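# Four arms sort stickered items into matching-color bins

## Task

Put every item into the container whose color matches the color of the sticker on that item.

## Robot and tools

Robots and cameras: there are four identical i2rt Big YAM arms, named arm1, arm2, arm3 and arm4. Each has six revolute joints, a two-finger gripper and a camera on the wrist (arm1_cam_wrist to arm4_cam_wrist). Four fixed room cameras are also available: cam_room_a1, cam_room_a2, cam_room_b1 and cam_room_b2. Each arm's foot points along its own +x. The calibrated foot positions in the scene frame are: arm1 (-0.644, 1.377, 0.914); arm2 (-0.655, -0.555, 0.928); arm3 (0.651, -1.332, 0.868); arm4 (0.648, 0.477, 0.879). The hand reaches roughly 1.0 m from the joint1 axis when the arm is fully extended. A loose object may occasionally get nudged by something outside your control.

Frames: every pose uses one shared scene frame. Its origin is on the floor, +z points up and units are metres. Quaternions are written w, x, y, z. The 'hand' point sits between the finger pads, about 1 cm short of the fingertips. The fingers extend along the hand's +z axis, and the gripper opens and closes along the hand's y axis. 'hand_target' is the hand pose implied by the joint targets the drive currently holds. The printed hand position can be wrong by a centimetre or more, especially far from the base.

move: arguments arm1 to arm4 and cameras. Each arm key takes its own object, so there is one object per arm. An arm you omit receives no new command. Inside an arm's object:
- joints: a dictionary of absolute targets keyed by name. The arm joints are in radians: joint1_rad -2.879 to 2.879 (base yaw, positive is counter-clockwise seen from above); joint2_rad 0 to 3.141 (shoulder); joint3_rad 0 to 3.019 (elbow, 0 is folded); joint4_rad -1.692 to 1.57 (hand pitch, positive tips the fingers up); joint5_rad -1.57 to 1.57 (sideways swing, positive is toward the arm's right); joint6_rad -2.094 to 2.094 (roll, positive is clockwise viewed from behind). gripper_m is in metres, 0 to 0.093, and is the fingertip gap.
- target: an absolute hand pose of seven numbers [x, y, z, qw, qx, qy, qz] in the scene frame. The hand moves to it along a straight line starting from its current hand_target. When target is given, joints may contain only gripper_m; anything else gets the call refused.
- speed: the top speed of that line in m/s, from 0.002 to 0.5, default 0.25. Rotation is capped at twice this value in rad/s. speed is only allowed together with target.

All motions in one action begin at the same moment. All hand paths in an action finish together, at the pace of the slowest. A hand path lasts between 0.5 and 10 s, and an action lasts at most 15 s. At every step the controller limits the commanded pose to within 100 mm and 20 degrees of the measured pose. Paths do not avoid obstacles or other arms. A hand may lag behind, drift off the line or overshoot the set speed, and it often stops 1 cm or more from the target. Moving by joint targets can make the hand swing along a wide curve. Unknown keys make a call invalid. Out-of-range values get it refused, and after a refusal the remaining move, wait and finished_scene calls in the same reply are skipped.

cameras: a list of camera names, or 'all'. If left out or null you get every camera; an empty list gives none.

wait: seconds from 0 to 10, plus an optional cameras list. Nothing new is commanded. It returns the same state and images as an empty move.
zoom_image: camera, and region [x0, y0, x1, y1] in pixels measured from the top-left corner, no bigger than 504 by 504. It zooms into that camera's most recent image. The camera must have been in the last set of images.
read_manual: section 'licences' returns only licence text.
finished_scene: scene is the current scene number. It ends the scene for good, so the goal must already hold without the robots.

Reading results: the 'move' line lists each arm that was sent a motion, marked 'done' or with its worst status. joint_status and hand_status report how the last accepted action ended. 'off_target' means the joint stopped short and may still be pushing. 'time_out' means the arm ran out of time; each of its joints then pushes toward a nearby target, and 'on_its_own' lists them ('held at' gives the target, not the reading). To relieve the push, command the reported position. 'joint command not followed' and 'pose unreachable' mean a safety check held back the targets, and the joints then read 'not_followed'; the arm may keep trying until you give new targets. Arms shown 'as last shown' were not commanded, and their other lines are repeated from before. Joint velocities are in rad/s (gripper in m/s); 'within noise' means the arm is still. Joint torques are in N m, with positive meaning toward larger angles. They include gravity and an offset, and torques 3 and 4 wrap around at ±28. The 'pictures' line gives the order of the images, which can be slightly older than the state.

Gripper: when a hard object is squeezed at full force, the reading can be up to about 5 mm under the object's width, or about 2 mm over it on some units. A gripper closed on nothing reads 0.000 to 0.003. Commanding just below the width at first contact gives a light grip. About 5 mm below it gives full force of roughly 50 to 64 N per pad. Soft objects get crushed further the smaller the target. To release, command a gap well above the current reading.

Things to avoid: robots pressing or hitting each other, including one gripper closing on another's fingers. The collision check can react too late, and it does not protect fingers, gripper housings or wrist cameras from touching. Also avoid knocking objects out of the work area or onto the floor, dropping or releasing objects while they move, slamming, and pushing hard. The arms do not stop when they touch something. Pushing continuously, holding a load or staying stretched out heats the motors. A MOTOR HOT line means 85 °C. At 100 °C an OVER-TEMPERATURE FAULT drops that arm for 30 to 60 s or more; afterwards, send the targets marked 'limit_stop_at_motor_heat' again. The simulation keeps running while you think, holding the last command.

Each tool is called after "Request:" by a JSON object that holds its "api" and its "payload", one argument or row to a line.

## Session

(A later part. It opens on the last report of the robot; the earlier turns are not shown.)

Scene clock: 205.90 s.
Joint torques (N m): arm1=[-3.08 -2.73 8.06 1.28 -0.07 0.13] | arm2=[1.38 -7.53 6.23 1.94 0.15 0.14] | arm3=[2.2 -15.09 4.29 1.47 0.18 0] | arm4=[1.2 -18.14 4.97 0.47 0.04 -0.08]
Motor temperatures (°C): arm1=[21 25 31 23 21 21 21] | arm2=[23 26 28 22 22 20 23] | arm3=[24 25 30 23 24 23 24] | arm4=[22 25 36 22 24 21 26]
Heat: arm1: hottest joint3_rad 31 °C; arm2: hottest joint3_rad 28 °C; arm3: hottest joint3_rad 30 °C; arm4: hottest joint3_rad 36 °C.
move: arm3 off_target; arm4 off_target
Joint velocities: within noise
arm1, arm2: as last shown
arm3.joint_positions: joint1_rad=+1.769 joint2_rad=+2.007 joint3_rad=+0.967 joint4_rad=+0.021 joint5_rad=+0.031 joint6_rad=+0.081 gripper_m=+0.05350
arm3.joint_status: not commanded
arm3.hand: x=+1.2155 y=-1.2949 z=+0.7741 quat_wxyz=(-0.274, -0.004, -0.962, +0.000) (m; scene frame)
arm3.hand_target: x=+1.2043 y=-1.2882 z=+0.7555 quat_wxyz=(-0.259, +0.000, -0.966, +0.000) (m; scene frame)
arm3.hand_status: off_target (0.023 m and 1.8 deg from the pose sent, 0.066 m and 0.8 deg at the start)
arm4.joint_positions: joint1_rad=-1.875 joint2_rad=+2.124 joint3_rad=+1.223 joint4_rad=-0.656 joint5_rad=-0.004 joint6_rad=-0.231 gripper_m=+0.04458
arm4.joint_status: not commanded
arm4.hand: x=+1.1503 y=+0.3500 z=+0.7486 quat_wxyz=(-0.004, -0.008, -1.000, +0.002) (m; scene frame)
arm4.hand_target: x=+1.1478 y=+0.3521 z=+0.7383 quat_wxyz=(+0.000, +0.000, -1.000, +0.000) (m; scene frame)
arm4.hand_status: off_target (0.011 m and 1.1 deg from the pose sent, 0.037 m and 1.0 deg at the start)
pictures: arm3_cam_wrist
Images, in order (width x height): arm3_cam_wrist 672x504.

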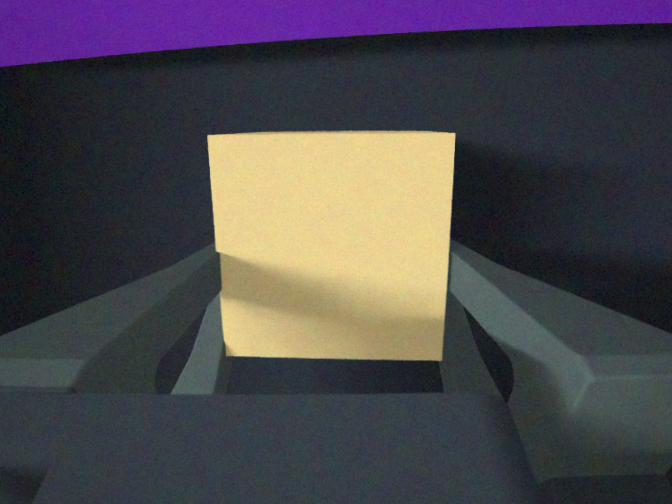

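Request:
{"api": "move", "payload": {
  "arm4": {"target":[1.146,0.352,0.73,0,0,-1,0],"speed":0.1},
  "arm3": {"target":[1.195,-1.286,0.73,-0.259,0,-0.966,0],"speed":0.1},
  "cameras": []
}}

Request:
{"api": "move", "payload": {
  "arm4": {"joints":{"gripper_m":0.08}},
  "arm3": {"joints":{"gripper_m":0.085}},
  "cameras": ["arm3_cam_wrist","arm4_cam_wrist"]
}}

Request:
{"api": "move", "payload": {
  "arm4": {"target":[1.13,0.355,0.95,0,0,-1,0]},
  "arm3": {"target":[1.17,-1.29,0.95,-0.259,0,-0.966,0]},
  "cameras": ["arm3_cam_wrist","arm4_cam_wrist","cam_room_a1","cam_room_a2"]
}}

Scene clock: 212.27 s.
Joint torques (N m): arm1=[-2.78 -3.37 8.28 1.21 -0.03 0.12] | arm2=[1.2 -7.47 6.2 1.96 0.16 0.14] | arm3=[2.2 -12.22 3.37 0.94 0.23 -0.04] | arm4=[0.62 -17.61 4.85 0.47 0.01 -0.08]
Motor temperatures (°C): arm1=[21 25 31 23 21 21 21] | arm2=[23 25 28 22 22 20 23] | arm3=[24 25 30 23 24 23 24] | arm4=[22 25 35 22 24 21 26]
Heat: arm1: hottest joint3_rad 31 °C; arm2: hottest joint3_rad 28 °C; arm3: hottest joint3_rad 30 °C; arm4: hottest joint3_rad 35 °C.
move: arm3 off_target; arm4 off_target
Joint velocities: within noise
arm1, arm2: as last shown
arm3.joint_positions: joint1_rad=+1.773 joint2_rad=+2.020 joint3_rad=+0.949 joint4_rad=+0.108 joint5_rad=+0.034 joint6_rad=+0.091 gripper_m=+0.05350
arm3.joint_status: not commanded
arm3.hand: x=+1.2208 y=-1.2925 z=+0.7729 quat_wxyz=(-0.301, -0.007, -0.954, -0.003) (m; scene frame)
arm3.hand_target: x=+1.1929 y=-1.2870 z=+0.7331 quat_wxyz=(-0.259, +0.000, -0.966, +0.000) (m; scene frame)
arm3.hand_status: off_target (0.051 m and 5.0 deg from the pose sent, 0.050 m and 1.8 deg at the start)
arm4.joint_positions: joint1_rad=-1.875 joint2_rad=+2.132 joint3_rad=+1.218 joint4_rad=-0.638 joint5_rad=-0.004 joint6_rad=-0.231 gripper_m=+0.04458
arm4.joint_status: not commanded
arm4.hand: x=+1.1504 y=+0.3500 z=+0.7439 quat_wxyz=(-0.007, -0.008, -1.000, +0.002) (m; scene frame)
arm4.hand_target: x=+1.1458 y=+0.3521 z=+0.7305 quat_wxyz=(+0.000, +0.000, -1.000, +0.000) (m; scene frame)
arm4.hand_status: off_target (0.015 m and 1.3 deg from the pose sent, 0.019 m and 1.1 deg at the start)
pictures: none
No camera images: "cameras" was empty.

Scene clock: 212.93 s.
Joint torques (N m): arm1=[-2.37 -3.55 8.09 1.42 -0.08 0.1] | arm2=[1.32 -7.47 6.24 1.95 0.14 0.14] | arm3=[2.02 -16.38 4.15 0.7 0.13 -0.09] | arm4=[0.91 -16.97 4.85 0.54 0.02 -0.1]
Motor temperatures (°C): arm1=[21 25 31 23 21 21 21] | arm2=[23 25 28 22 22 20 23] | arm3=[24 25 30 23 24 23 24] | arm4=[22 25 35 22 24 21 26]
Heat: arm1: hottest joint3_rad 31 °C; arm2: hottest joint3_rad 28 °C; arm3: hottest joint3_rad 30 °C; arm4: hottest joint3_rad 35 °C.
move: arm3 done; arm4 done
Joint velocities: within noise
arm1, arm2: as last shown
arm3.joint_positions: joint1_rad=+1.775 joint2_rad=+2.067 joint3_rad=+0.933 joint4_rad=+0.112 joint5_rad=+0.036 joint6_rad=+0.095 gripper_m=+0.08495
arm3.joint_status: all done
arm3.hand: x=+1.2013 y=-1.2941 z=+0.7428 quat_wxyz=(-0.272, -0.009, -0.962, +0.000) (m; scene frame)
arm3.hand_target: x=+1.1929 y=-1.2870 z=+0.7331 quat_wxyz=(-0.259, +0.000, -0.966, +0.000) (m; scene frame)
arm3.hand_status: not commanded
arm4.joint_positions: joint1_rad=-1.875 joint2_rad=+2.132 joint3_rad=+1.218 joint4_rad=-0.637 joint5_rad=-0.004 joint6_rad=-0.232 gripper_m=+0.07992
arm4.joint_status: all done
arm4.hand: x=+1.1504 y=+0.3499 z=+0.7437 quat_wxyz=(-0.008, -0.008, -1.000, +0.002) (m; scene frame)
arm4.hand_target: x=+1.1458 y=+0.3521 z=+0.7304 quat_wxyz=(+0.000, +0.000, -1.000, +0.000) (m; scene frame)
arm4.hand_status: not commanded
pictures: arm3_cam_wrist, arm4_cam_wrist
Images, in order (width x height): arm3_cam_wrist 672x504, arm4_cam_wrist 672x504.

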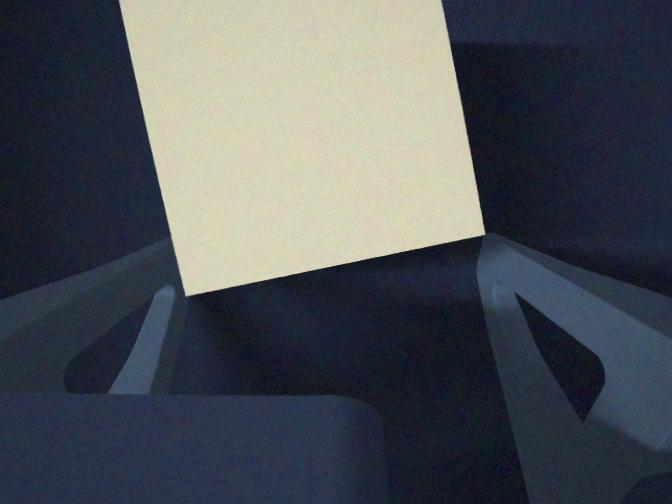

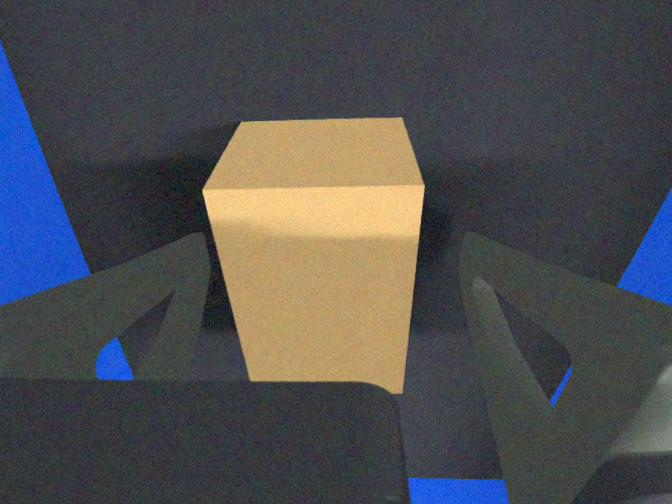

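Scene clock: 214.53 s.
Joint torques (N m): arm1=[-2.73 -2.9 8.05 1.44 -0.08 0.12] | arm2=[1.32 -7.53 6.2 1.92 0.16 0.15] | arm3=[1.44 -13.45 11.02 0.68 -0.04 -0.12] | arm4=[0.67 -16.79 9.54 -0.24 0.06 -0.08]
Motor temperatures (°C): arm1=[21 25 31 23 21 21 21] | arm2=[23 25 28 22 22 20 23] | arm3=[24 25 30 23 24 23 24] | arm4=[22 25 35 22 24 21 26]
Heat: arm1: hottest joint3_rad 31 °C; arm2: hottest joint3_rad 28 °C; arm3: hottest joint3_rad 30 °C; arm4: hottest joint3_rad 35 °C.
move: arm3 off_target; arm4 off_target
Joint velocities: within noise
arm1, arm2: as last shown
arm3.joint_positions: joint1_rad=+1.775 joint2_rad=+1.546 joint3_rad=+0.911 joint4_rad=-0.444 joint5_rad=+0.036 joint6_rad=+0.092 gripper_m=+0.08495
arm3.joint_status: not commanded
arm3.hand: x=+1.1536 y=-1.2953 z=+0.9350 quat_wxyz=(-0.244, -0.007, -0.970, +0.003) (m; scene frame)
arm3.hand_target: x=+1.1692 y=-1.2901 z=+0.9503 quat_wxyz=(-0.259, +0.000, -0.966, +0.000) (m; scene frame)
arm3.hand_status: off_target (0.023 m and 1.9 deg from the pose sent, 0.210 m and 1.8 deg at the start)
arm4.joint_positions: joint1_rad=-1.875 joint2_rad=+1.748 joint3_rad=+1.244 joint4_rad=-1.087 joint5_rad=-0.004 joint6_rad=-0.235 gripper_m=+0.07992
arm4.joint_status: not commanded
arm4.hand: x=+1.1181 y=+0.3590 z=+0.9383 quat_wxyz=(+0.012, -0.006, -1.000, -0.003) (m; scene frame)
arm4.hand_target: x=+1.1296 y=+0.3551 z=+0.9500 quat_wxyz=(+0.000, +0.000, -1.000, +0.000) (m; scene frame)
arm4.hand_status: off_target (0.017 m and 1.6 deg from the pose sent, 0.207 m and 1.3 deg at the start)
pictures: arm3_cam_wrist, arm4_cam_wrist, cam_room_a1, cam_room_a2
Images, in order (width x height): arm3_cam_wrist 672x504, arm4_cam_wrist 672x504, cam_room_a1 672x504, cam_room_a2 672x504.

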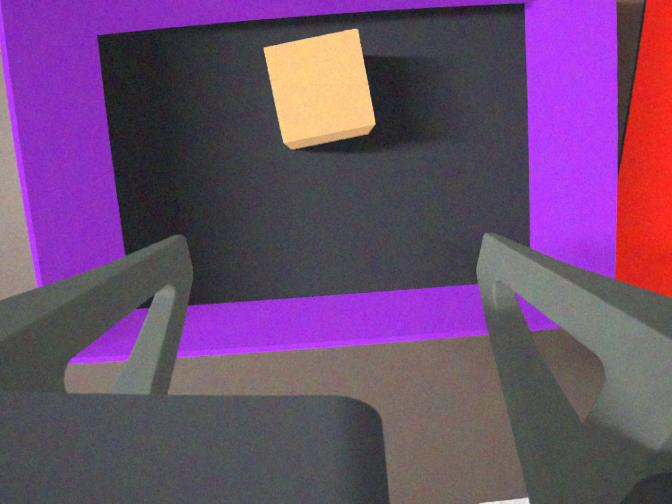

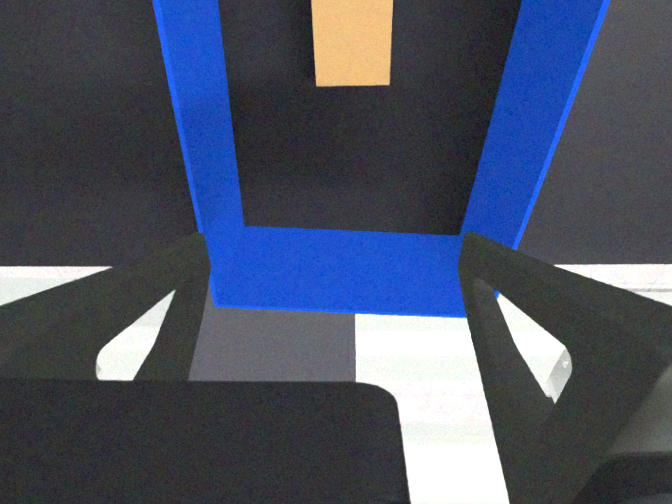

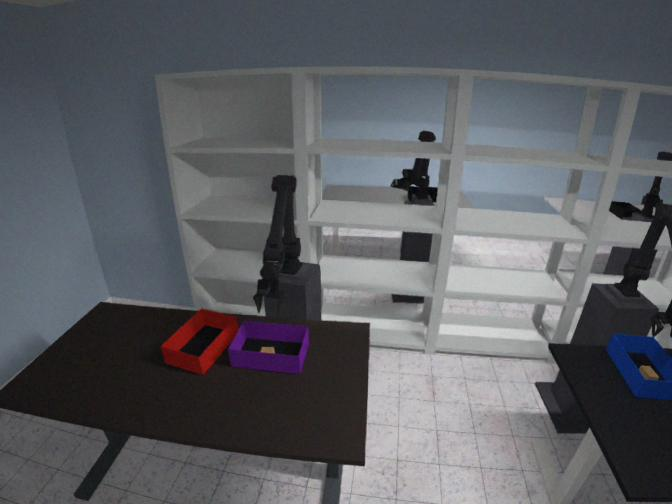

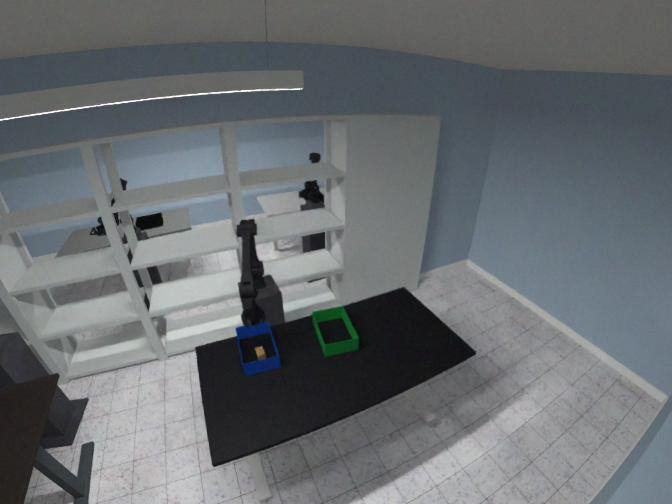

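Both in.

Request:
{"api": "finished_scene", "payload": {
  "scene": 2
}}

The scene is finished: the task was done.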